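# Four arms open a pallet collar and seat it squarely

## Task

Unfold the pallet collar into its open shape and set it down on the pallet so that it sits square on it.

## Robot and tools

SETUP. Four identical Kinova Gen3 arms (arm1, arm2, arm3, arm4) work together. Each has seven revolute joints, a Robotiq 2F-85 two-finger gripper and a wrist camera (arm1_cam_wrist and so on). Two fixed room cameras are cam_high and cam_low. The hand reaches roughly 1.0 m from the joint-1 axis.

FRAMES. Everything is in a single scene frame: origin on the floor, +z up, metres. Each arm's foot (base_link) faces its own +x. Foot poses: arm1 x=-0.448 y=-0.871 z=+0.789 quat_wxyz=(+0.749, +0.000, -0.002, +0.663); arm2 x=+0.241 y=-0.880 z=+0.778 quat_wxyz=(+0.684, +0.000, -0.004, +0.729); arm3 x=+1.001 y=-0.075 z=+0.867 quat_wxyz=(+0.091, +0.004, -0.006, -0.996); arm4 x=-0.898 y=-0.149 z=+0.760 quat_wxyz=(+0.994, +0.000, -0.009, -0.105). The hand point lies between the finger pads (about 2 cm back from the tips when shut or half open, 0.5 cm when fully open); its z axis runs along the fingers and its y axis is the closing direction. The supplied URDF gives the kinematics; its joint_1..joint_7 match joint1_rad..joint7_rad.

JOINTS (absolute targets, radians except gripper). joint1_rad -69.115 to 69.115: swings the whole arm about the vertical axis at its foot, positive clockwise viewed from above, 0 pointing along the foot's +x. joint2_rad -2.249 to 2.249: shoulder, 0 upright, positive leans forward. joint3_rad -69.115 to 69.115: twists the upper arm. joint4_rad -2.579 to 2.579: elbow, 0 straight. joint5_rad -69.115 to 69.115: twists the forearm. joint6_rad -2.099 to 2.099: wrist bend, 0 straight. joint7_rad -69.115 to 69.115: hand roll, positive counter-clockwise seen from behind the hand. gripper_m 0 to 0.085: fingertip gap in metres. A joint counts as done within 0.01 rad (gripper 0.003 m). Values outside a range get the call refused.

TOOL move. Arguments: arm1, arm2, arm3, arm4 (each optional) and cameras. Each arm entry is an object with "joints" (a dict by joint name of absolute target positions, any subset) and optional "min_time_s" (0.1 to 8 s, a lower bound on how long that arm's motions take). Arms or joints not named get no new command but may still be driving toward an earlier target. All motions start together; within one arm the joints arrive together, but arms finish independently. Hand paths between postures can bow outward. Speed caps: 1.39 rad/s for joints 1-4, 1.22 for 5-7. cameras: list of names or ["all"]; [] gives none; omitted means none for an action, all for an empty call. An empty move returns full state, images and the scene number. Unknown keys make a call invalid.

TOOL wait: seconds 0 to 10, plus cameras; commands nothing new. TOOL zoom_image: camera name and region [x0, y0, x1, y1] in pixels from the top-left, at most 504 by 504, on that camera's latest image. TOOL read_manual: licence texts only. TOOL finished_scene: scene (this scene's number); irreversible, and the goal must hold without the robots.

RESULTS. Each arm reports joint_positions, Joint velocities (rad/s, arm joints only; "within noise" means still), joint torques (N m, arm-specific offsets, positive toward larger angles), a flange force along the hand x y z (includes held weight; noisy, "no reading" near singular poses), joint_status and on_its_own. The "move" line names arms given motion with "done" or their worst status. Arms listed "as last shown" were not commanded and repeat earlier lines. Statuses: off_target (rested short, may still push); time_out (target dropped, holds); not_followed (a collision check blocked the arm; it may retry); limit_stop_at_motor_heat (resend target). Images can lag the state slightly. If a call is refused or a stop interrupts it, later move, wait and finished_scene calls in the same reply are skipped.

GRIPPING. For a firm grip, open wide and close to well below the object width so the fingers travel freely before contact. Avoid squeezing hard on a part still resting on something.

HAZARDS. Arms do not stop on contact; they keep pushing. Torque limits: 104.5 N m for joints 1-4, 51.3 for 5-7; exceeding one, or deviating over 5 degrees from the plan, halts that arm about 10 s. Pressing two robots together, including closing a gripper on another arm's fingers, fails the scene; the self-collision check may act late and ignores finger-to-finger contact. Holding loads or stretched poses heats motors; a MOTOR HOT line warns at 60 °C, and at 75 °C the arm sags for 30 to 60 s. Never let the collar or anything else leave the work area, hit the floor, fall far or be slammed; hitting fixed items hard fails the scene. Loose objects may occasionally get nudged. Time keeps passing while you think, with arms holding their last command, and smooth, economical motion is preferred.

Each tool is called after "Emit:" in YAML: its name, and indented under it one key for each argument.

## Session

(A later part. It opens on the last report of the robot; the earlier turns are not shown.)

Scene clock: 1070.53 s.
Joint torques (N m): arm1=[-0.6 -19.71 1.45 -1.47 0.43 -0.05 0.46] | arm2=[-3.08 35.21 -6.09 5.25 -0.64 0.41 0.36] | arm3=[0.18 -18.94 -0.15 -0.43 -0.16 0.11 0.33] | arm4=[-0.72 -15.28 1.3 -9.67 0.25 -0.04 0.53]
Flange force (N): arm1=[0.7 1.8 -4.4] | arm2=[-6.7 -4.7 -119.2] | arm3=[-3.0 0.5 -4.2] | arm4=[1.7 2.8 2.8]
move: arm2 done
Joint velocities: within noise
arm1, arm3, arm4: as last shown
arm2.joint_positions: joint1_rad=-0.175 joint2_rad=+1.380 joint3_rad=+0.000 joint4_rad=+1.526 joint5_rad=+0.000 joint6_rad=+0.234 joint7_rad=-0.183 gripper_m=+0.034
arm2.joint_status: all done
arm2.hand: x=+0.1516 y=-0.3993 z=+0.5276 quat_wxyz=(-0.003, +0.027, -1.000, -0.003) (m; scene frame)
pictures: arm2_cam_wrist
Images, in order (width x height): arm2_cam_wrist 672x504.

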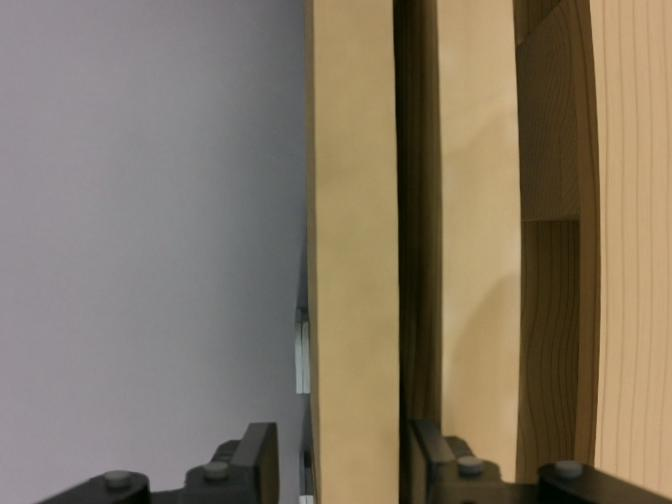

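Emit:
move:
  arm2: {"joints": {"joint2_rad": 1.3698, "joint4_rad": 1.5342, "joint6_rad": 0.2376}, "min_time_s": 0.4}

Emit:
move:
  arm2: {"joints": {"joint1_rad": -0.1903, "joint2_rad": 1.3566, "joint4_rad": 1.6394, "joint6_rad": 0.1456, "joint7_rad": -0.199}, "min_time_s": 2}
  cameras: ["arm2_cam_wrist", "arm1_cam_wrist", "arm3_cam_wrist", "cam_high"]

Scene clock: 1085.93 s.
Joint torques (N m): arm1=[-0.65 -19.71 1.45 -1.5 0.46 -0.06 0.47] | arm2=[0.38 -10.8 -0.54 -1 -0.2 -0.27 0.17] | arm3=[0.21 -18.92 -0.12 -0.37 -0.15 0.08 0.33] | arm4=[-0.75 -15.26 1.32 -9.64 0.29 -0.06 0.52]
Flange force (N): arm1=[0.7 1.8 -4.5] | arm2=[0.6 -1.5 -23.8] | arm3=[-2.9 0.3 -4.1] | arm4=[1.7 2.7 2.6]
move: arm2 done
MOTOR HOT: the motor of arm2's joint2_rad reports 60 °C; the controller stops that arm at 75 °C. To cool a motor, set the load down, stop pushing, or move to a pose that needs little force.
Joint velocities: within noise
arm1, arm3, arm4: as last shown
arm2.joint_positions: joint1_rad=-0.175 joint2_rad=+1.370 joint3_rad=+0.000 joint4_rad=+1.534 joint5_rad=+0.000 joint6_rad=+0.238 joint7_rad=-0.183 gripper_m=+0.034
arm2.joint_status: all done
arm2.hand: x=+0.1518 y=-0.4003 z=+0.5318 quat_wxyz=(-0.003, +0.027, -1.000, -0.003) (m; scene frame)
pictures: none

Scene clock: 1088.23 s.
Joint torques (N m): arm1=[-0.21 -20.54 2.02 -2.28 0.54 -0.41 0.51] | arm2=[0.06 -18.97 -0.91 2.08 -0.21 1.44 0.14] | arm3=[0.89 -18.72 0.79 -0.21 -0.21 0.16 0.25] | arm4=[-0.78 -15.21 1.33 -9.69 0.32 -0.06 0.49]
Flange force (N): arm1=[-0.2 3.3 -4.3] | arm2=[1.0 6.4 1.9] | arm3=[-3.7 -1.0 -4.1] | arm4=[2.0 2.9 2.8]
move: arm2 done
MOTOR HOT: still on. The motor of arm2's joint2_rad reports 60 °C.
Joint velocities: within noise
arm1.joint_positions: joint1_rad=-0.290 joint2_rad=+1.468 joint3_rad=+0.000 joint4_rad=+1.557 joint5_rad=+0.000 joint6_rad=+0.117 joint7_rad=+3.013 gripper_m=+0.085
arm1.joint_status: not commanded
arm1.hand: x=-0.4990 y=-0.4170 z=+0.4948 quat_wxyz=(-0.001, +1.000, +0.020, +0.001) (m; scene frame)
arm2.joint_positions: joint1_rad=-0.190 joint2_rad=+1.357 joint3_rad=+0.000 joint4_rad=+1.639 joint5_rad=+0.000 joint6_rad=+0.146 joint7_rad=-0.199 gripper_m=+0.034
arm2.joint_status: all done
arm2.hand: x=+0.1518 y=-0.4302 z=+0.5317 quat_wxyz=(-0.003, +0.027, -1.000, -0.003) (m; scene frame)
arm3, arm4: as last shown
arm3.hand: x=+0.7021 y=-0.3513 z=+0.4955 quat_wxyz=(+0.004, -0.028, +1.000, -0.005) (m; scene frame)
pictures: arm1_cam_wrist, arm2_cam_wrist, arm3_cam_wrist, cam_high
Images, in order (width x height): arm1_cam_wrist 672x504, arm2_cam_wrist 672x504, arm3_cam_wrist 672x504, cam_high 672x504.

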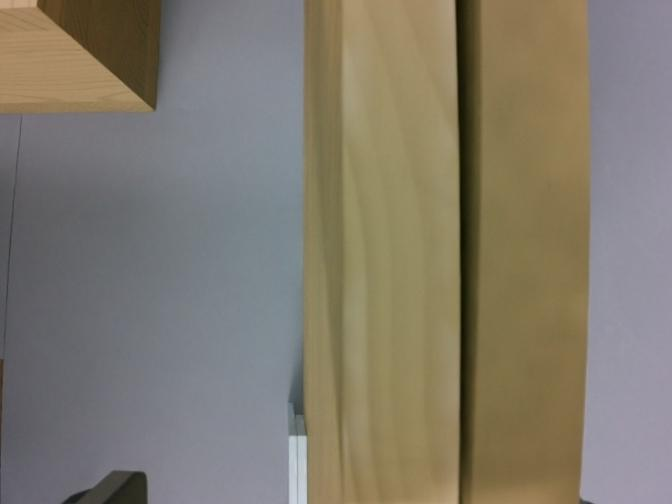

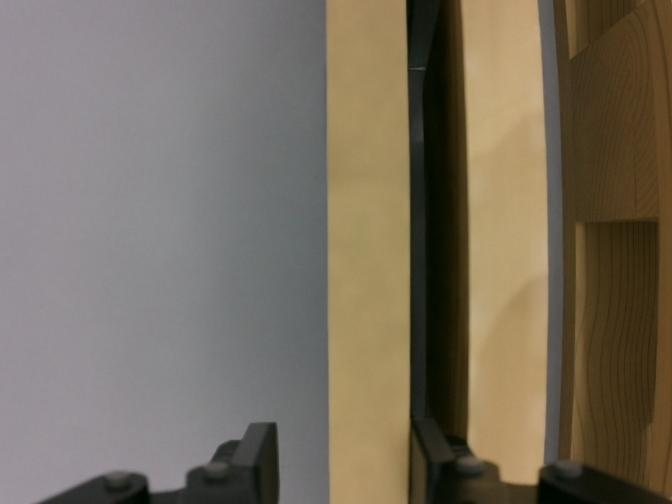

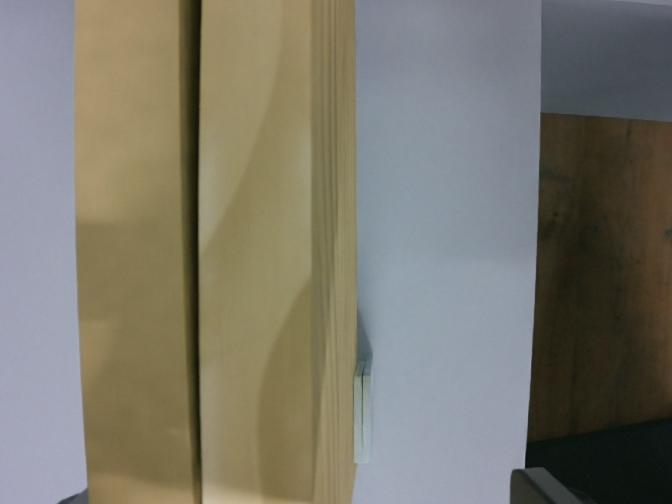

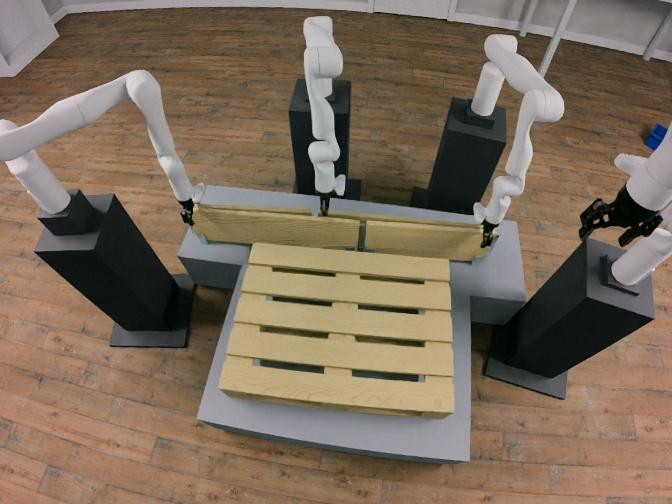

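Emit:
move:
  arm2: {"joints": {"joint1_rad": -0.208, "joint2_rad": 1.359, "joint4_rad": 1.7315, "joint6_rad": 0.0511, "joint7_rad": -0.2166}, "min_time_s": 2}
  cameras: ["arm2_cam_wrist", "arm1_cam_wrist", "arm3_cam_wrist"]

Scene clock: 1100.33 s.
Joint torques (N m): arm1=[0.4 -24.16 3.14 -5.19 0.7 -1.7 0.63] | arm2=[-2.18 -5.63 -4.53 12.64 -0.08 6.27 0.34] | arm3=[1.69 -16.51 1.75 2.35 -0.18 1.36 0.33] | arm4=[-0.79 -15.3 1.31 -9.68 0.25 -0.05 0.52]
Flange force (N): arm1=[-1.4 8.4 -2.0] | arm2=[-1.4 22.1 -8.0] | arm3=[-1.8 -5.3 -3.0] | arm4=[1.8 2.7 2.8]
move: arm2 done
MOTOR HOT: still on. The motor of arm2's joint2_rad reports 59 °C.
Joint velocities: within noise
arm1.joint_positions: joint1_rad=-0.290 joint2_rad=+1.467 joint3_rad=+0.000 joint4_rad=+1.557 joint5_rad=+0.000 joint6_rad=+0.117 joint7_rad=+3.013 gripper_m=+0.085
arm1.joint_status: not commanded
arm1.hand: x=-0.4990 y=-0.4169 z=+0.4948 quat_wxyz=(-0.002, +1.000, +0.020, +0.001) (m; scene frame)
arm2.joint_positions: joint1_rad=-0.208 joint2_rad=+1.359 joint3_rad=+0.000 joint4_rad=+1.731 joint5_rad=+0.000 joint6_rad=+0.051 joint7_rad=-0.217 gripper_m=+0.034
arm2.joint_status: all done
arm2.hand: x=+0.1517 y=-0.4601 z=+0.5276 quat_wxyz=(-0.003, +0.027, -1.000, -0.003) (m; scene frame)
arm3: as last shown
arm4.joint_positions: joint1_rad=-0.752 joint2_rad=+0.335 joint3_rad=+0.000 joint4_rad=+1.110 joint5_rad=+0.000 joint6_rad=+1.697 joint7_rad=+2.600 gripper_m=+0.085
arm4.joint_status: not commanded
arm4.hand: x=-0.5067 y=+0.0618 z=+1.1764 quat_wxyz=(-0.005, +0.707, -0.707, +0.007) (m; scene frame)
pictures: arm1_cam_wrist, arm2_cam_wrist, arm3_cam_wrist
Images, in order (width x height): arm1_cam_wrist 672x504, arm2_cam_wrist 672x504, arm3_cam_wrist 672x504.

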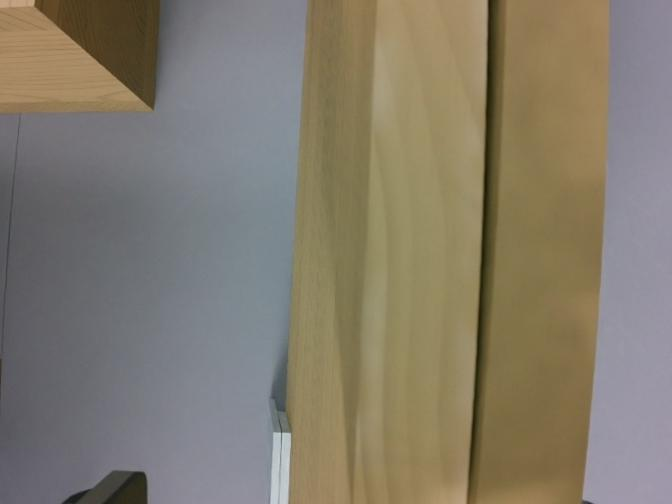

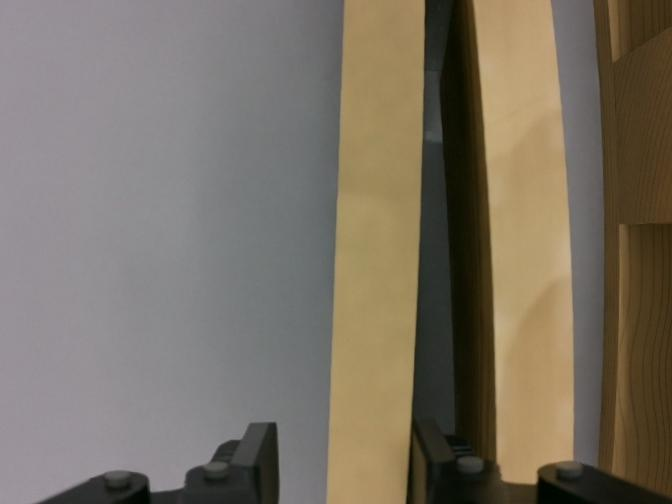

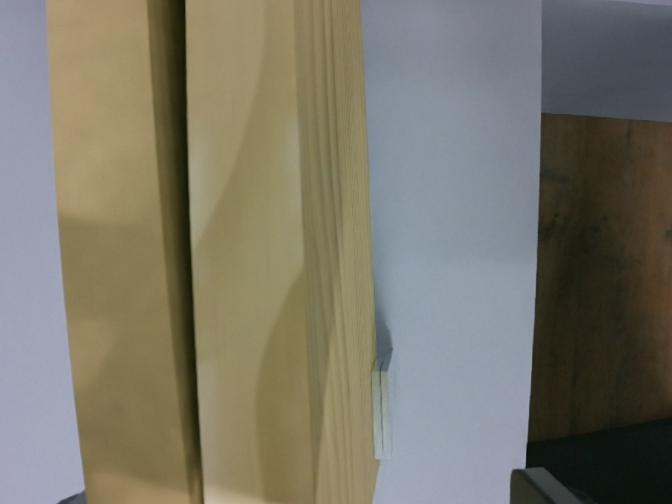

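Emit:
move:
  arm2: {"joints": {"joint1_rad": -0.2036, "joint2_rad": 1.4149, "joint4_rad": 1.6675, "joint6_rad": 0.0592, "joint7_rad": -0.2471}, "min_time_s": 1.2}
  cameras: ["arm2_cam_wrist"]

Scene clock: 1111.87 s.
Joint torques (N m): arm1=[-0.6 -19.72 1.42 -1.49 0.48 -0.05 0.47] | arm2=[0.55 -14.71 -0.41 4.47 -0.16 2.26 0.18] | arm3=[0.14 -18.91 -0.12 -0.41 -0.18 0.09 0.32] | arm4=[-0.73 -15.34 1.36 -9.59 0.27 -0.06 0.47]
Flange force (N): arm1=[0.6 1.8 -4.4] | arm2=[2.7 8.0 -3.0] | arm3=[-2.8 0.5 -4.2] | arm4=[1.5 2.3 2.4]
move: arm2 done
MOTOR HOT: cleared for the motors of arm2.
Joint velocities: within noise
arm1, arm3, arm4: as last shown
arm2.joint_positions: joint1_rad=-0.204 joint2_rad=+1.415 joint3_rad=+0.000 joint4_rad=+1.667 joint5_rad=+0.000 joint6_rad=+0.059 joint7_rad=-0.247 gripper_m=+0.034
arm2.joint_status: all done
arm2.hand: x=+0.1519 y=-0.4530 z=+0.5047 quat_wxyz=(-0.003, +0.010, -1.000, -0.003) (m; scene frame)
arm3.hand: x=+0.7020 y=-0.3513 z=+0.4955 quat_wxyz=(+0.004, -0.028, +1.000, -0.005) (m; scene frame)
pictures: arm2_cam_wrist
Images, in order (width x height): arm2_cam_wrist 672x504.

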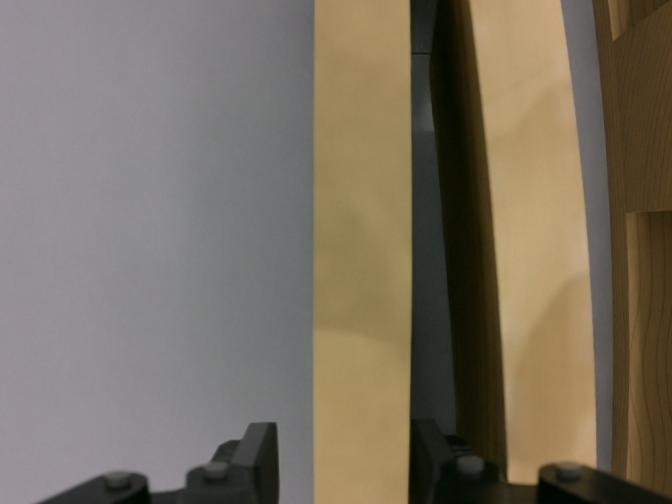

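Emit:
move:
  arm2: {"joints": {"gripper_m": 0.0}}
  arm1: {"joints": {"joint2_rad": 1.2907, "joint4_rad": 1.6883, "joint6_rad": 0.1626}, "min_time_s": 1.2}
  cameras: ["arm2_cam_wrist", "arm1_cam_wrist", "arm3_cam_wrist"]

Scene clock: 1151.77 s.
Joint torques (N m): arm1=[-0.62 -19.45 1.43 -1.89 0.47 -0.07 0.46] | arm2=[-0.58 -1.41 -2.14 10.24 0.41 5.64 0.8] | arm3=[0.22 -18.92 -0.16 -0.39 -0.14 0.07 0.3] | arm4=[-0.82 -15.19 1.29 -9.71 0.25 -0.08 0.47]
Flange force (N): arm1=[0.8 1.9 -4.2] | arm2=[2.8 14.7 -22.2] | arm3=[-2.9 0.3 -4.1] | arm4=[2.1 2.9 2.8]
move: arm1 done; arm2 off_target
Joint velocities: within noise
arm1.joint_positions: joint1_rad=-0.290 joint2_rad=+1.291 joint3_rad=+0.000 joint4_rad=+1.688 joint5_rad=+0.000 joint6_rad=+0.163 joint7_rad=+3.013 gripper_m=+0.085
arm1.joint_status: all done
arm1.hand: x=-0.4992 y=-0.4173 z=+0.5697 quat_wxyz=(-0.002, +1.000, +0.020, +0.001) (m; scene frame)
arm2.joint_positions: joint1_rad=-0.204 joint2_rad=+1.415 joint3_rad=+0.000 joint4_rad=+1.667 joint5_rad=+0.000 joint6_rad=+0.059 joint7_rad=-0.247 gripper_m=+0.020
arm2.joint_status: gripper_m off_target (ended at +0.020, target +0.000)
arm2.hand: x=+0.1519 y=-0.4530 z=+0.5047 quat_wxyz=(-0.003, +0.010, -1.000, -0.003) (m; scene frame)
arm3.joint_positions: joint1_rad=-0.613 joint2_rad=+1.646 joint3_rad=+0.000 joint4_rad=+1.540 joint5_rad=+0.000 joint6_rad=-0.044 joint7_rad=-2.310 gripper_m=+0.085
arm3.joint_status: not commanded
arm3.hand: x=+0.7021 y=-0.3513 z=+0.4955 quat_wxyz=(+0.004, -0.028, +1.000, -0.005) (m; scene frame)
arm4: as last shown
pictures: arm1_cam_wrist, arm2_cam_wrist, arm3_cam_wrist
Images, in order (width x height): arm1_cam_wrist 672x504, arm2_cam_wrist 672x504, arm3_cam_wrist 672x504.

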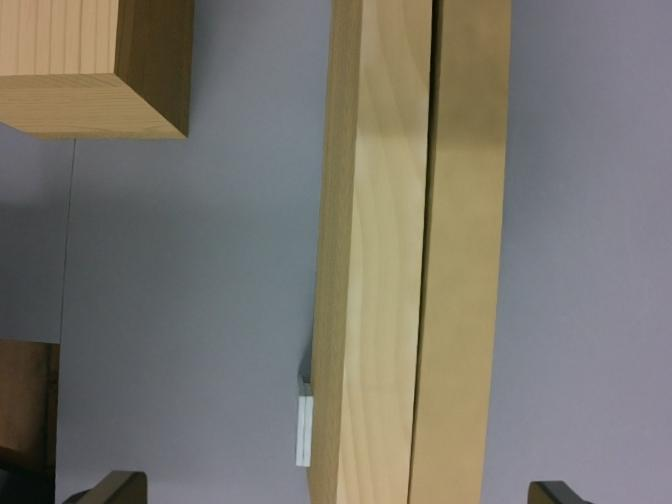

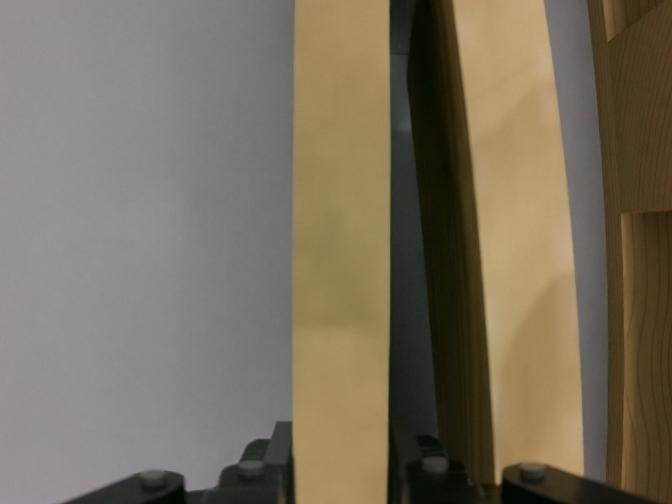

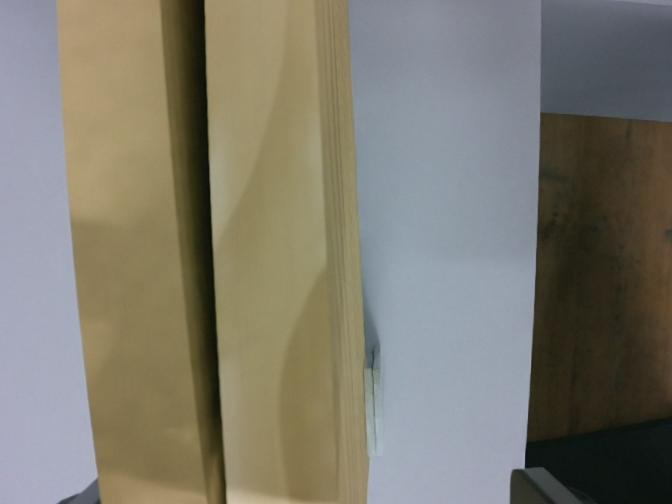

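Emit:
move:
  arm2: {"joints": {"joint2_rad": 1.4006, "joint4_rad": 1.6786, "joint6_rad": 0.0624}, "min_time_s": 0.6}

Emit:
move:
  arm2: {"joints": {"joint1_rad": -0.2605, "joint2_rad": 1.4184, "joint4_rad": 1.9487, "joint6_rad": -0.2255, "joint7_rad": -0.304}, "min_time_s": 2.5}
  cameras: ["arm2_cam_wrist", "arm1_cam_wrist", "arm3_cam_wrist", "cam_high", "cam_low"]

Scene clock: 1167.77 s.
Joint torques (N m): arm1=[-0.62 -19.48 1.43 -1.89 0.46 -0.04 0.46] | arm2=[-0.15 -28.65 -0.37 3.7 0.58 2.59 0.9] | arm3=[0.29 -18.84 -0.04 -0.37 -0.15 0.12 0.31] | arm4=[-0.7 -15.26 1.3 -9.62 0.32 -0.05 0.49]
Flange force (N): arm1=[0.8 2.0 -4.2] | arm2=[2.5 6.6 29.0] | arm3=[-3.1 0.2 -4.3] | arm4=[1.7 2.6 2.6]
move: arm2 done
Joint velocities: within noise
arm1, arm3, arm4: as last shown
arm2.joint_positions: joint1_rad=-0.204 joint2_rad=+1.401 joint3_rad=+0.000 joint4_rad=+1.679 joint5_rad=+0.000 joint6_rad=+0.062 joint7_rad=-0.247 gripper_m=+0.019
arm2.joint_status: all done
arm2.hand: x=+0.1519 y=-0.4530 z=+0.5107 quat_wxyz=(-0.003, +0.010, -1.000, -0.003) (m; scene frame)
arm3.hand: x=+0.7020 y=-0.3513 z=+0.4955 quat_wxyz=(+0.004, -0.028, +1.000, -0.005) (m; scene frame)
pictures: none

Scene clock: 1170.57 s.
Joint torques (N m): arm1=[-0.63 -19.45 1.43 -1.86 0.45 -0.04 0.48] | arm2=[4.32 -28.96 -0.91 10.47 -4.57 1.83 -4.5] | arm3=[2.68 -13.17 3.15 4.08 -0.24 2.31 0.28] | arm4=[-0.72 -15.21 1.22 -9.63 0.3 -0.12 0.48]
Flange force (N): arm1=[0.8 1.9 -4.2] | arm2=[0.8 11.5 45.2] | arm3=[-1.3 -8.7 -6.6] | arm4=[1.8 2.6 2.4]
move: arm2 done
Joint velocities: within noise
arm1, arm3, arm4: as last shown
arm2.joint_positions: joint1_rad=-0.260 joint2_rad=+1.418 joint3_rad=+0.000 joint4_rad=+1.949 joint5_rad=+0.000 joint6_rad=-0.225 joint7_rad=-0.304 gripper_m=+0.019
arm2.joint_status: all done
arm2.hand: x=+0.1561 y=-0.5430 z=+0.5101 quat_wxyz=(-0.003, +0.010, -1.000, -0.003) (m; scene frame)
arm3.hand: x=+0.7021 y=-0.3514 z=+0.4955 quat_wxyz=(+0.004, -0.028, +1.000, -0.005) (m; scene frame)
pictures: arm1_cam_wrist, arm2_cam_wrist, arm3_cam_wrist, cam_high, cam_low
Images, in order (width x height): arm1_cam_wrist 672x504, arm2_cam_wrist 672x504, arm3_cam_wrist 672x504, cam_high 672x504, cam_low 672x504.

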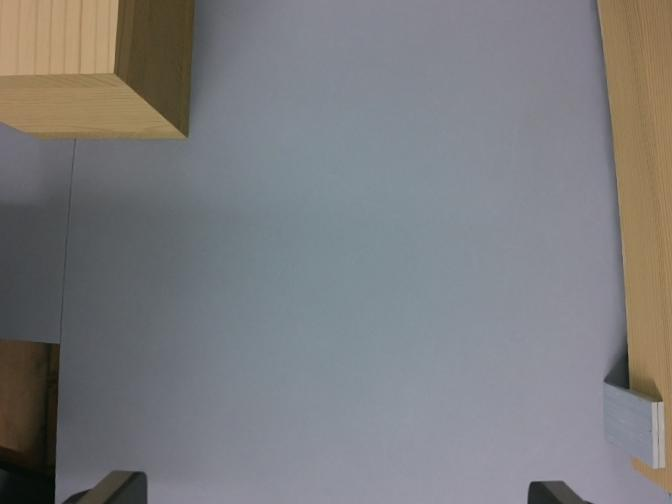

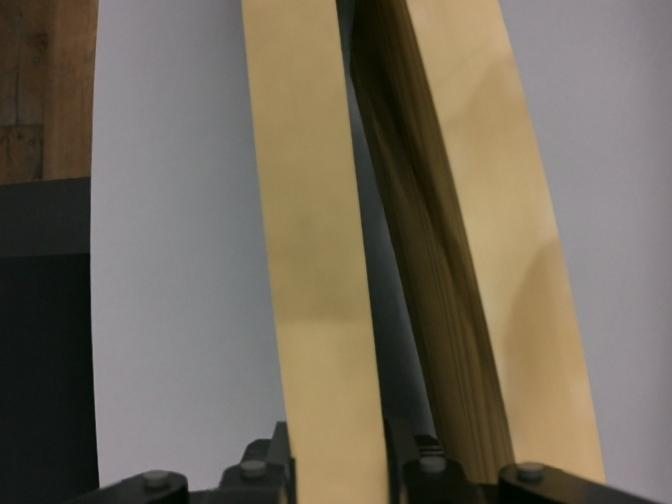

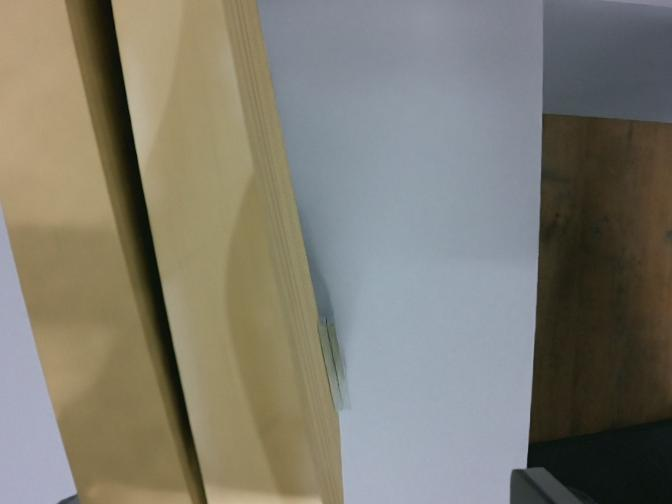

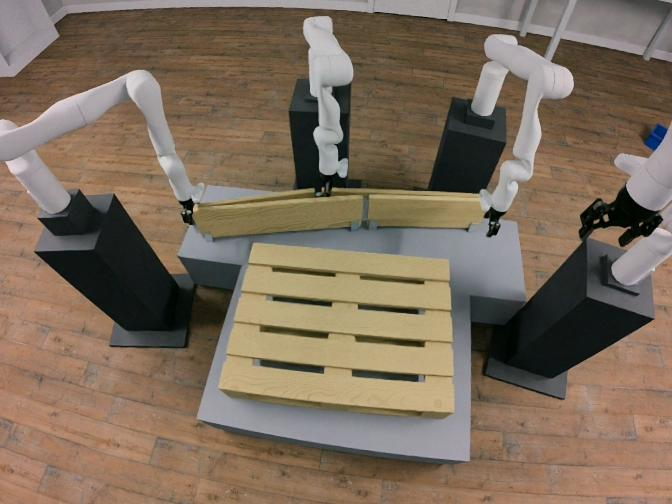

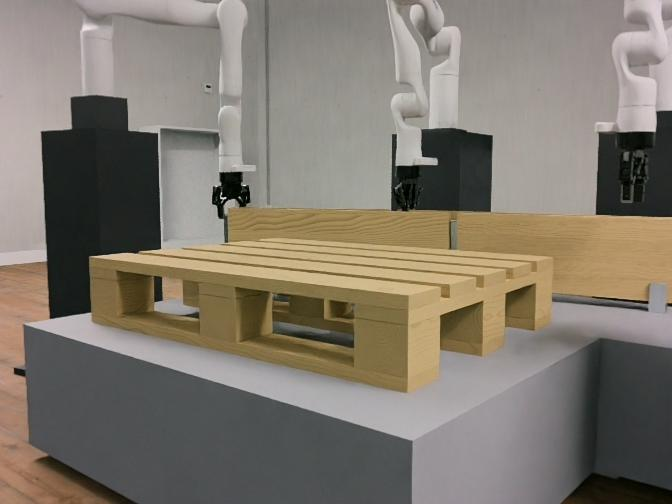

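Emit:
zoom_image:
  camera: "cam_high"
  region: [170, 150, 350, 270]

Emit:
zoom_image:
  camera: "cam_high"
  region: [340, 150, 520, 270]

Scaled by 2.800 from the camera's 672x504 image, which has a finer 960x720 frame.

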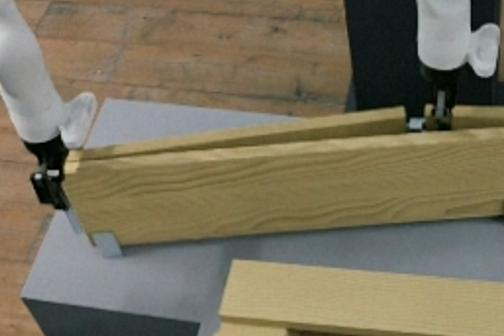

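Scaled by 2.800 from the camera's 672x504 image, which has a finer 960x720 frame.

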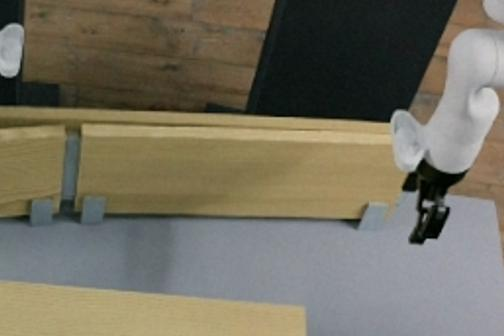

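Emit:
move:
  arm1: {"joints": {"joint1_rad": 0.6426, "joint2_rad": 1.274, "joint4_rad": 1.5321, "joint6_rad": 0.3355, "joint7_rad": 0.934, "gripper_m": 0.05}}
  cameras: ["arm1_cam_wrist", "cam_high"]

Emit:
zoom_image:
  camera: "arm1_cam_wrist"
  region: [200, 300, 500, 504]

Scene clock: 1221.17 s.
Joint torques (N m): arm1=[-0.55 -20.78 1.39 -3.31 0.43 -0.02 0.46] | arm2=[4.3 -28.99 -0.86 10.51 -4.55 1.83 -4.49] | arm3=[2.8 -13.18 3.13 4.07 -0.26 2.34 0.28] | arm4=[-0.77 -15.27 1.28 -9.75 0.29 0 0.51]
Flange force (N): arm1=[1.7 -1.9 -4.0] | arm2=[0.8 11.6 45.4] | arm3=[-1.6 -8.8 -6.6] | arm4=[2.0 3.0 3.2]
move: arm1 done
Joint velocities: within noise
arm1.joint_positions: joint1_rad=+0.643 joint2_rad=+1.274 joint3_rad=+0.000 joint4_rad=+1.532 joint5_rad=+0.000 joint6_rad=+0.336 joint7_rad=+0.934 gripper_m=+0.050
arm1.joint_status: all done
arm1.hand: x=-0.0792 y=-0.5221 z=+0.5905 quat_wxyz=(-0.001, +0.085, -0.996, -0.001) (m; scene frame)
arm2, arm3, arm4: as last shown
arm2.hand: x=+0.1561 y=-0.5429 z=+0.5102 quat_wxyz=(-0.003, +0.010, -1.000, -0.003) (m; scene frame)
arm3.hand: x=+0.7020 y=-0.3513 z=+0.4955 quat_wxyz=(+0.004, -0.028, +1.000, -0.005) (m; scene frame)
pictures: arm1_cam_wrist, cam_high
Images, in order (width x height): arm1_cam_wrist 672x504, cam_high 672x504.

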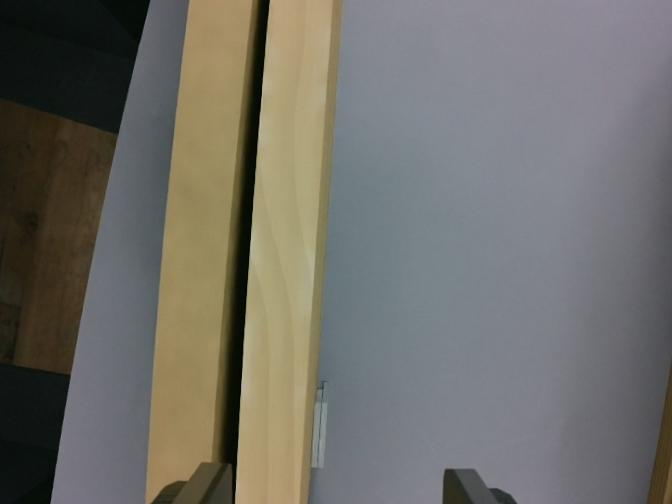

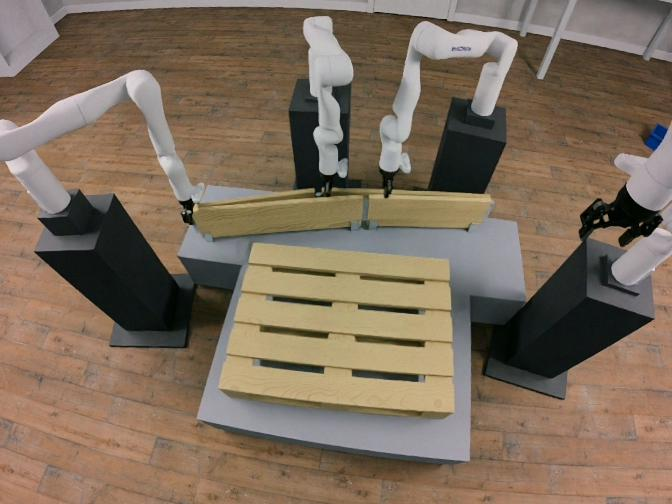

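Scaled by 1.680.

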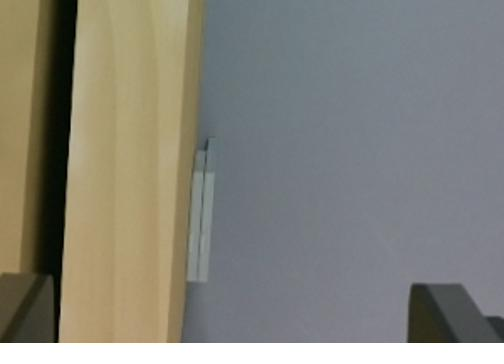

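Emit:
move:
  arm3: {"joints": {"joint1_rad": -0.7837, "joint2_rad": 1.6696, "joint4_rad": 1.2151, "joint6_rad": 0.2569, "joint7_rad": -2.4167}, "min_time_s": 2}
  cameras: ["arm1_cam_wrist", "arm2_cam_wrist", "arm3_cam_wrist"]

Scene clock: 1270.83 s.
Joint torques (N m): arm1=[-0.56 -20.8 1.34 -3.34 0.44 -0.03 0.47] | arm2=[3.76 -25.26 2.25 2.13 -2.06 -0.92 -1.66] | arm3=[-0.76 -23.82 -1.07 -4.5 -0.27 -0.62 0.31] | arm4=[-0.72 -15.23 1.34 -9.64 0.27 -0.08 0.53]
Flange force (N): arm1=[1.8 -2.0 -4.0] | arm2=[4.5 -2.3 18.1] | arm3=[-3.8 4.2 -2.5] | arm4=[1.6 2.8 2.6]
move: arm3 done
MOTOR HOT: the motor of arm2's joint2_rad reports 60 °C; the controller stops that arm at 75 °C. To cool a motor, set the load down, stop pushing, or move to a pose that needs little force.
Joint velocities: within noise
arm1, arm4: as last shown
arm2.joint_positions: joint1_rad=-0.260 joint2_rad=+1.418 joint3_rad=+0.000 joint4_rad=+1.949 joint5_rad=+0.000 joint6_rad=-0.225 joint7_rad=-0.304 gripper_m=+0.019
arm2.joint_status: not commanded
arm2.hand: x=+0.1560 y=-0.5429 z=+0.5102 quat_wxyz=(-0.003, +0.010, -1.000, -0.003) (m; scene frame)
arm3.joint_positions: joint1_rad=-0.784 joint2_rad=+1.670 joint3_rad=+0.000 joint4_rad=+1.215 joint5_rad=+0.000 joint6_rad=+0.257 joint7_rad=-2.417 gripper_m=+0.085
arm3.joint_status: all done
arm3.hand: x=+0.7001 y=-0.4750 z=+0.4967 quat_wxyz=(+0.004, -0.060, +0.998, -0.006) (m; scene frame)
pictures: arm1_cam_wrist, arm2_cam_wrist, arm3_cam_wrist
Images, in order (width x height): arm1_cam_wrist 672x504, arm2_cam_wrist 672x504, arm3_cam_wrist 672x504.

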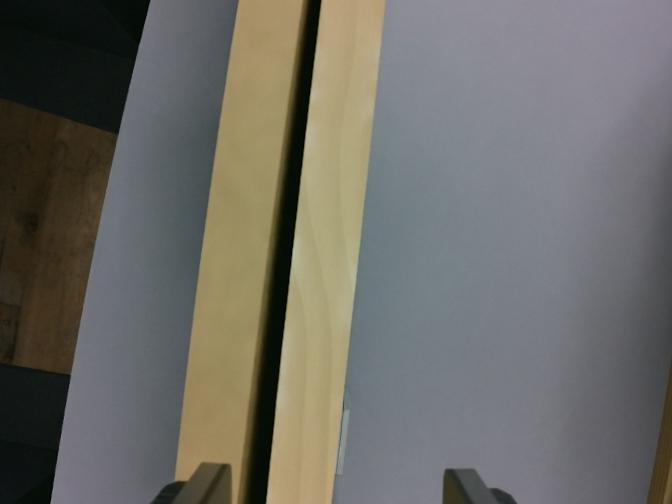

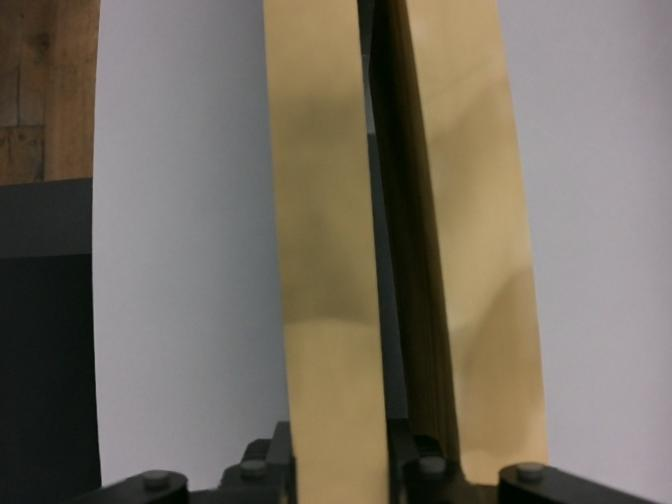

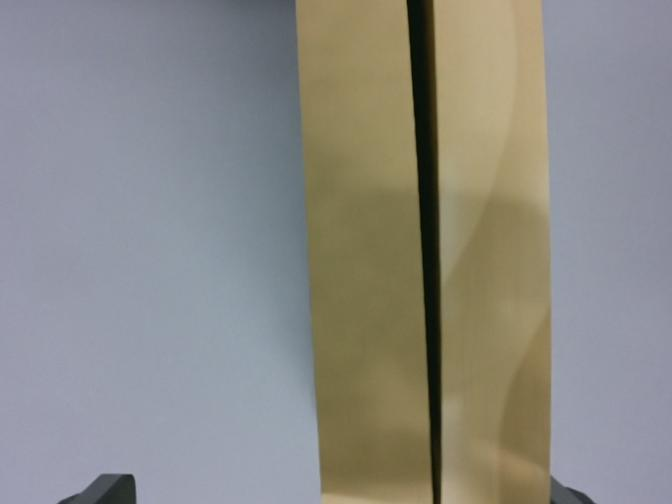

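Emit:
move:
  arm1: {"joints": {"joint2_rad": 1.3714, "joint4_rad": 1.4684, "joint6_rad": 0.3018, "joint7_rad": 0.824, "gripper_m": 0.045}, "min_time_s": 1}
  cameras: ["arm1_cam_wrist"]

Emit:
zoom_image:
  camera: "arm1_cam_wrist"
  region: [160, 340, 400, 504]

Scene clock: 1324.43 s.
Joint torques (N m): arm1=[-0.55 -21 1.39 -3.06 0.42 -0.01 0.47] | arm2=[3.84 -25.25 2.34 2.1 -2.06 -0.88 -1.69] | arm3=[-0.81 -23.79 -1.15 -4.51 -0.26 -0.61 0.33] | arm4=[-0.76 -15.29 1.32 -9.7 0.3 -0.05 0.47]
Flange force (N): arm1=[1.6 -2.1 -4.2] | arm2=[4.7 -2.6 18.1] | arm3=[-3.8 4.3 -2.6] | arm4=[1.9 2.7 2.8]
move: arm1 done
MOTOR HOT: cleared for the motors of arm2.
Joint velocities: within noise
arm1.joint_positions: joint1_rad=+0.643 joint2_rad=+1.371 joint3_rad=+0.000 joint4_rad=+1.468 joint5_rad=+0.000 joint6_rad=+0.302 joint7_rad=+0.824 gripper_m=+0.045
arm1.joint_status: all done
arm1.hand: x=-0.0790 y=-0.5220 z=+0.5475 quat_wxyz=(-0.001, +0.030, -1.000, -0.001) (m; scene frame)
arm2.joint_positions: joint1_rad=-0.260 joint2_rad=+1.418 joint3_rad=+0.000 joint4_rad=+1.949 joint5_rad=+0.000 joint6_rad=-0.225 joint7_rad=-0.304 gripper_m=+0.019
arm2.joint_status: not commanded
arm2.hand: x=+0.1561 y=-0.5429 z=+0.5102 quat_wxyz=(-0.003, +0.010, -1.000, -0.003) (m; scene frame)
arm3, arm4: as last shown
pictures: arm1_cam_wrist
Images, in order (width x height): arm1_cam_wrist 672x504.

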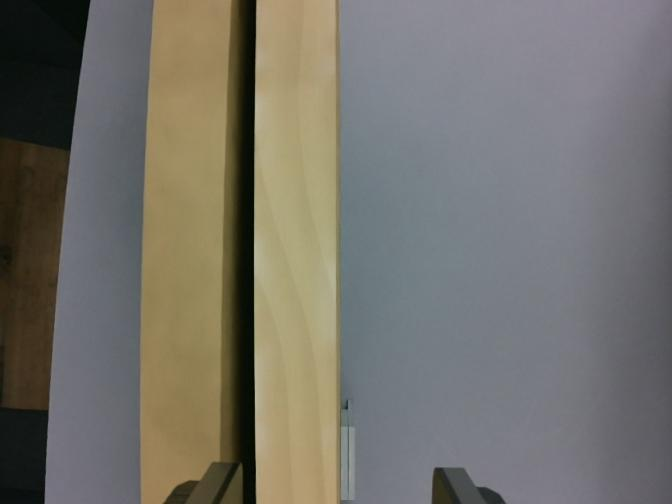

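Scaled by 2.100.

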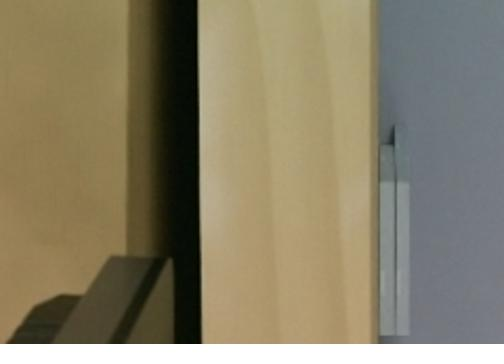

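Emit:
move:
  arm1: {"joints": {"joint1_rad": 0.6379, "joint2_rad": 1.373, "joint4_rad": 1.4593, "joint6_rad": 0.3093, "joint7_rad": 0.8193}, "min_time_s": 0.5}

Emit:
move:
  arm1: {"joints": {"joint2_rad": 1.4004, "joint4_rad": 1.4389, "joint6_rad": 0.3023}, "min_time_s": 0.8}
  cameras: ["arm1_cam_wrist"]

Emit:
zoom_image:
  camera: "arm1_cam_wrist"
  region: [160, 340, 400, 504]

Scene clock: 1337.53 s.
Joint torques (N m): arm1=[-0.58 -21.06 1.37 -3.12 0.44 -0.02 0.44] | arm2=[3.74 -25.31 2.25 2.01 -2.11 -0.89 -1.66] | arm3=[-0.83 -23.84 -1.1 -4.53 -0.27 -0.6 0.33] | arm4=[-0.72 -15.25 1.28 -9.73 0.3 -0.06 0.55]
Flange force (N): arm1=[1.5 -2.2 -4.2] | arm2=[4.3 -2.7 18.0] | arm3=[-3.8 4.4 -2.6] | arm4=[1.8 3.1 2.9]
move: arm1 done
Joint velocities: within noise
arm1.joint_positions: joint1_rad=+0.638 joint2_rad=+1.373 joint3_rad=+0.000 joint4_rad=+1.459 joint5_rad=+0.000 joint6_rad=+0.309 joint7_rad=+0.819 gripper_m=+0.045
arm1.joint_status: all done
arm1.hand: x=-0.0791 y=-0.5185 z=+0.5475 quat_wxyz=(-0.001, +0.030, -1.000, -0.001) (m; scene frame)
arm2, arm3: as last shown
arm4.joint_positions: joint1_rad=-0.752 joint2_rad=+0.335 joint3_rad=+0.000 joint4_rad=+1.110 joint5_rad=+0.000 joint6_rad=+1.697 joint7_rad=+2.600 gripper_m=+0.085
arm4.joint_status: not commanded
arm4.hand: x=-0.5067 y=+0.0618 z=+1.1764 quat_wxyz=(-0.005, +0.707, -0.707, +0.007) (m; scene frame)
pictures: none

Scene clock: 1338.63 s.
Joint torques (N m): arm1=[-0.69 1.19 0.13 -7.44 0.5 -5.82 0.73] | arm2=[3.75 -25.1 2.19 2.18 -2.07 -0.91 -1.69] | arm3=[-0.49 -23.91 -0.73 -4.66 -0.19 -0.75 0.37] | arm4=[-0.77 -15.29 1.31 -9.7 0.3 -0.03 0.49]
Flange force (N): arm1=[12.8 -11.3 -66.1] | arm2=[4.5 -2.1 17.8] | arm3=[-4.3 3.9 -2.7] | arm4=[1.9 2.8 2.9]
move: arm1 done
Joint velocities: within noise
arm1.joint_positions: joint1_rad=+0.638 joint2_rad=+1.400 joint3_rad=+0.000 joint4_rad=+1.439 joint5_rad=+0.000 joint6_rad=+0.302 joint7_rad=+0.819 gripper_m=+0.045
arm1.joint_status: all done
arm1.hand: x=-0.0790 y=-0.5185 z=+0.5356 quat_wxyz=(-0.001, +0.030, -1.000, -0.002) (m; scene frame)
arm2, arm3, arm4: as last shown
pictures: arm1_cam_wrist
Images, in order (width x height): arm1_cam_wrist 672x504.

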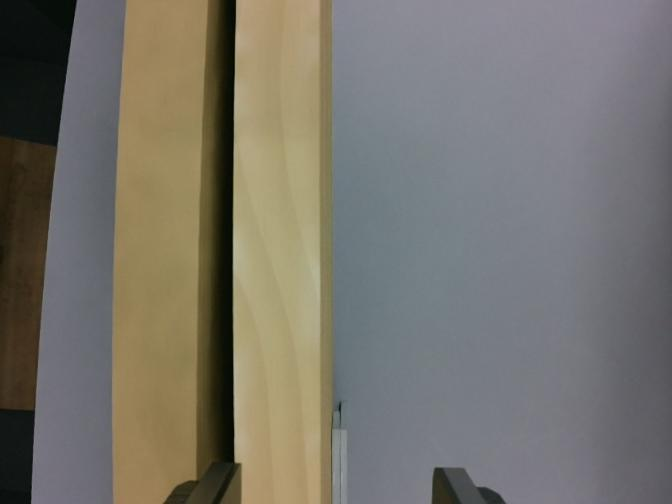

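Scaled by 2.100.

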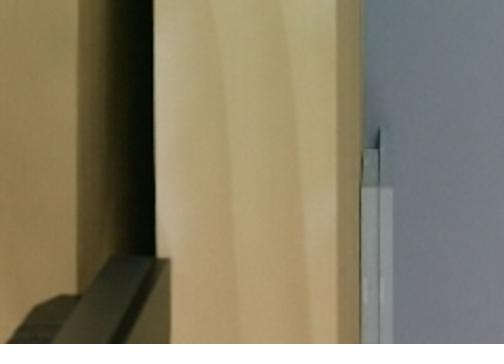

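Emit:
move:
  arm1: {"joints": {"joint1_rad": 0.6408, "joint2_rad": 1.3721, "joint4_rad": 1.4649, "joint6_rad": 0.3046, "joint7_rad": 0.8222}, "min_time_s": 0.5}

Emit:
move:
  arm1: {"joints": {"joint2_rad": 1.3995, "joint4_rad": 1.4446, "joint6_rad": 0.2975}, "min_time_s": 0.8}
  cameras: ["arm1_cam_wrist"]

Emit:
zoom_image:
  camera: "arm1_cam_wrist"
  region: [160, 340, 400, 504]

Scene clock: 1352.20 s.
Joint torques (N m): arm1=[-0.58 -21.01 1.35 -3.05 0.45 -0.02 0.46] | arm2=[3.73 -25.09 2.46 1.87 -2.04 -0.91 -1.61] | arm3=[-0.51 -23.46 -0.73 -4.58 -0.21 -0.67 0.36] | arm4=[-0.75 -15.24 1.29 -9.74 0.29 -0.05 0.5]
Flange force (N): arm1=[1.4 -2.1 -4.2] | arm2=[4.5 -3.0 17.2] | arm3=[-4.4 4.1 -3.6] | arm4=[2.0 3.1 3.0]
move: arm1 done
Joint velocities: within noise
arm1.joint_positions: joint1_rad=+0.641 joint2_rad=+1.372 joint3_rad=+0.000 joint4_rad=+1.465 joint5_rad=+0.000 joint6_rad=+0.305 joint7_rad=+0.822 gripper_m=+0.045
arm1.joint_status: all done
arm1.hand: x=-0.0791 y=-0.5207 z=+0.5475 quat_wxyz=(-0.001, +0.030, -1.000, -0.001) (m; scene frame)
arm2.joint_positions: joint1_rad=-0.260 joint2_rad=+1.418 joint3_rad=+0.000 joint4_rad=+1.949 joint5_rad=+0.000 joint6_rad=-0.226 joint7_rad=-0.304 gripper_m=+0.019
arm2.joint_status: not commanded
arm2.hand: x=+0.1560 y=-0.5429 z=+0.5102 quat_wxyz=(-0.003, +0.010, -1.000, -0.003) (m; scene frame)
arm3, arm4: as last shown
pictures: none

Scene clock: 1353.27 s.
Joint torques (N m): arm1=[-0.47 -17.33 1.18 -4.46 0.48 -1.43 0.57] | arm2=[3.41 -27.11 1.89 3.09 -1.97 -0.65 -1.62] | arm3=[-0.59 -23.68 -0.83 -4.79 -0.21 -0.8 0.37] | arm4=[-0.63 -15.31 1.23 -9.66 0.24 -0.04 0.48]
Flange force (N): arm1=[4.6 -4.2 -16.1] | arm2=[3.9 -1.3 24.8] | arm3=[-4.5 4.4 -3.6] | arm4=[1.6 2.7 2.7]
move: arm1 done
Joint velocities: within noise
arm1.joint_positions: joint1_rad=+0.641 joint2_rad=+1.399 joint3_rad=+0.000 joint4_rad=+1.445 joint5_rad=+0.000 joint6_rad=+0.298 joint7_rad=+0.822 gripper_m=+0.045
arm1.joint_status: all done
arm1.hand: x=-0.0790 y=-0.5206 z=+0.5355 quat_wxyz=(-0.001, +0.030, -1.000, -0.001) (m; scene frame)
arm2, arm3, arm4: as last shown
pictures: arm1_cam_wrist
Images, in order (width x height): arm1_cam_wrist 672x504.

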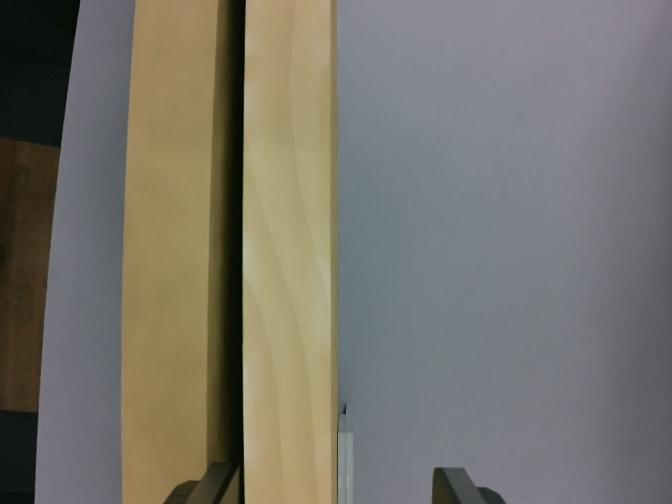

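Scaled by 2.100.

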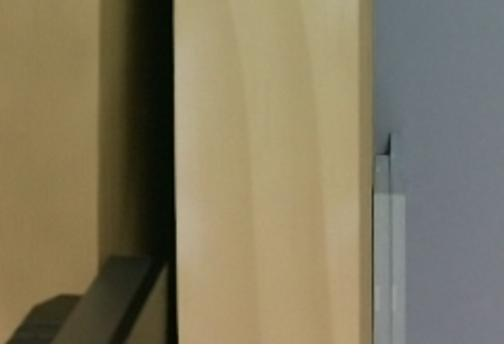

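Emit:
move:
  arm1: {"joints": {"joint2_rad": 1.4062, "joint4_rad": 1.4393, "joint6_rad": 0.2961}, "min_time_s": 0.4}

Emit:
move:
  arm1: {"joints": {"gripper_m": 0.0}}
  cameras: ["arm1_cam_wrist", "arm2_cam_wrist"]

Emit:
zoom_image:
  camera: "arm1_cam_wrist"
  region: [160, 340, 400, 504]

Scene clock: 1361.30 s.
Joint torques (N m): arm1=[0.01 7.56 0.23 -8.91 0.65 -7.73 0.97] | arm2=[0.88 -40.99 -1.1 9.09 -1.3 0.11 -1.35] | arm3=[-0.53 -24.05 -0.81 -5.25 -0.18 -1.09 0.38] | arm4=[-0.66 -15.29 1.36 -9.7 0.31 -0.04 0.57]
Flange force (N): arm1=[17.1 -12.4 -84.4] | arm2=[-0.8 6.8 71.6] | arm3=[-5.1 4.7 -3.9] | arm4=[1.5 3.0 2.9]
move: arm1 done
Joint velocities: within noise
arm1.joint_positions: joint1_rad=+0.641 joint2_rad=+1.406 joint3_rad=+0.000 joint4_rad=+1.439 joint5_rad=+0.000 joint6_rad=+0.296 joint7_rad=+0.822 gripper_m=+0.045
arm1.joint_status: all done
arm1.hand: x=-0.0790 y=-0.5206 z=+0.5326 quat_wxyz=(-0.001, +0.030, -1.000, -0.002) (m; scene frame)
arm2.joint_positions: joint1_rad=-0.260 joint2_rad=+1.419 joint3_rad=+0.000 joint4_rad=+1.949 joint5_rad=+0.000 joint6_rad=-0.225 joint7_rad=-0.304 gripper_m=+0.019
arm2.joint_status: not commanded
arm2.hand: x=+0.1561 y=-0.5429 z=+0.5101 quat_wxyz=(-0.003, +0.010, -1.000, -0.003) (m; scene frame)
arm3, arm4: as last shown
pictures: none

Scene clock: 1362.13 s.
Joint torques (N m): arm1=[-9.14 24.44 -9.97 -11.32 0.02 -11.05 1.84] | arm2=[-5.49 -43.42 -7.5 18.81 1.73 3.49 1.02] | arm3=[-0.37 -23.22 -0.55 -4.18 -0.17 -0.45 0.38] | arm4=[-0.79 -15.36 1.41 -9.64 0.24 -0.04 0.49]
Flange force (N): arm1=[14.0 -31.3 -129.1] | arm2=[-8.3 24.4 98.6] | arm3=[-4.2 3.4 -3.2] | arm4=[1.7 2.4 2.6]
move: arm1 off_target
Joint velocities: within noise
arm1.joint_positions: joint1_rad=+0.641 joint2_rad=+1.406 joint3_rad=+0.000 joint4_rad=+1.439 joint5_rad=+0.000 joint6_rad=+0.296 joint7_rad=+0.822 gripper_m=+0.017
arm1.joint_status: gripper_m off_target (ended at +0.017, target +0.000)
arm1.hand: x=-0.0790 y=-0.5206 z=+0.5326 quat_wxyz=(-0.001, +0.030, -1.000, -0.002) (m; scene frame)
arm2, arm3, arm4: as last shown
arm2.hand: x=+0.1561 y=-0.5430 z=+0.5101 quat_wxyz=(-0.003, +0.010, -1.000, -0.003) (m; scene frame)
pictures: arm1_cam_wrist, arm2_cam_wrist
Images, in order (width x height): arm1_cam_wrist 672x504, arm2_cam_wrist 672x504.

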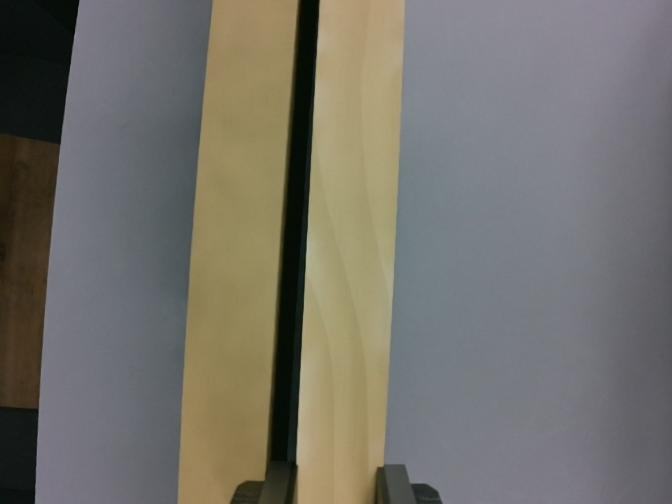

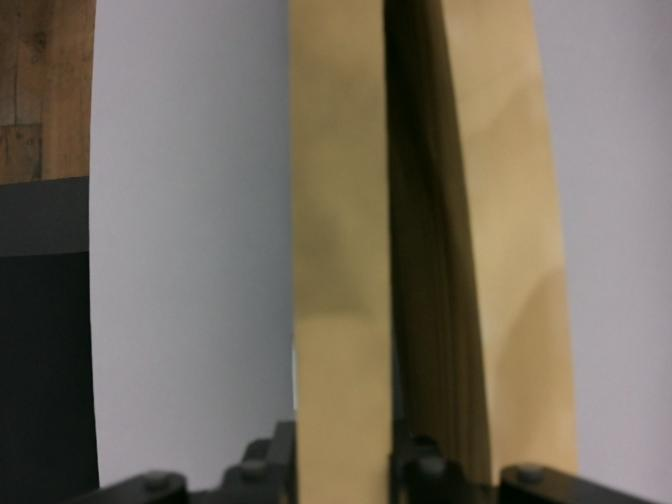

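Scaled by 2.100.

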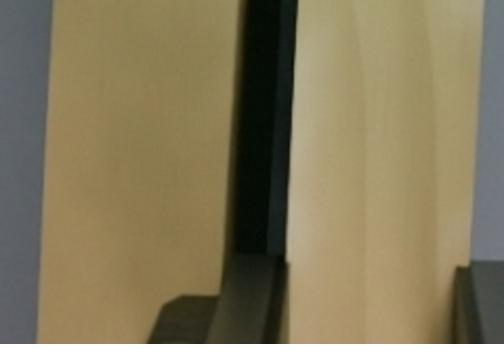

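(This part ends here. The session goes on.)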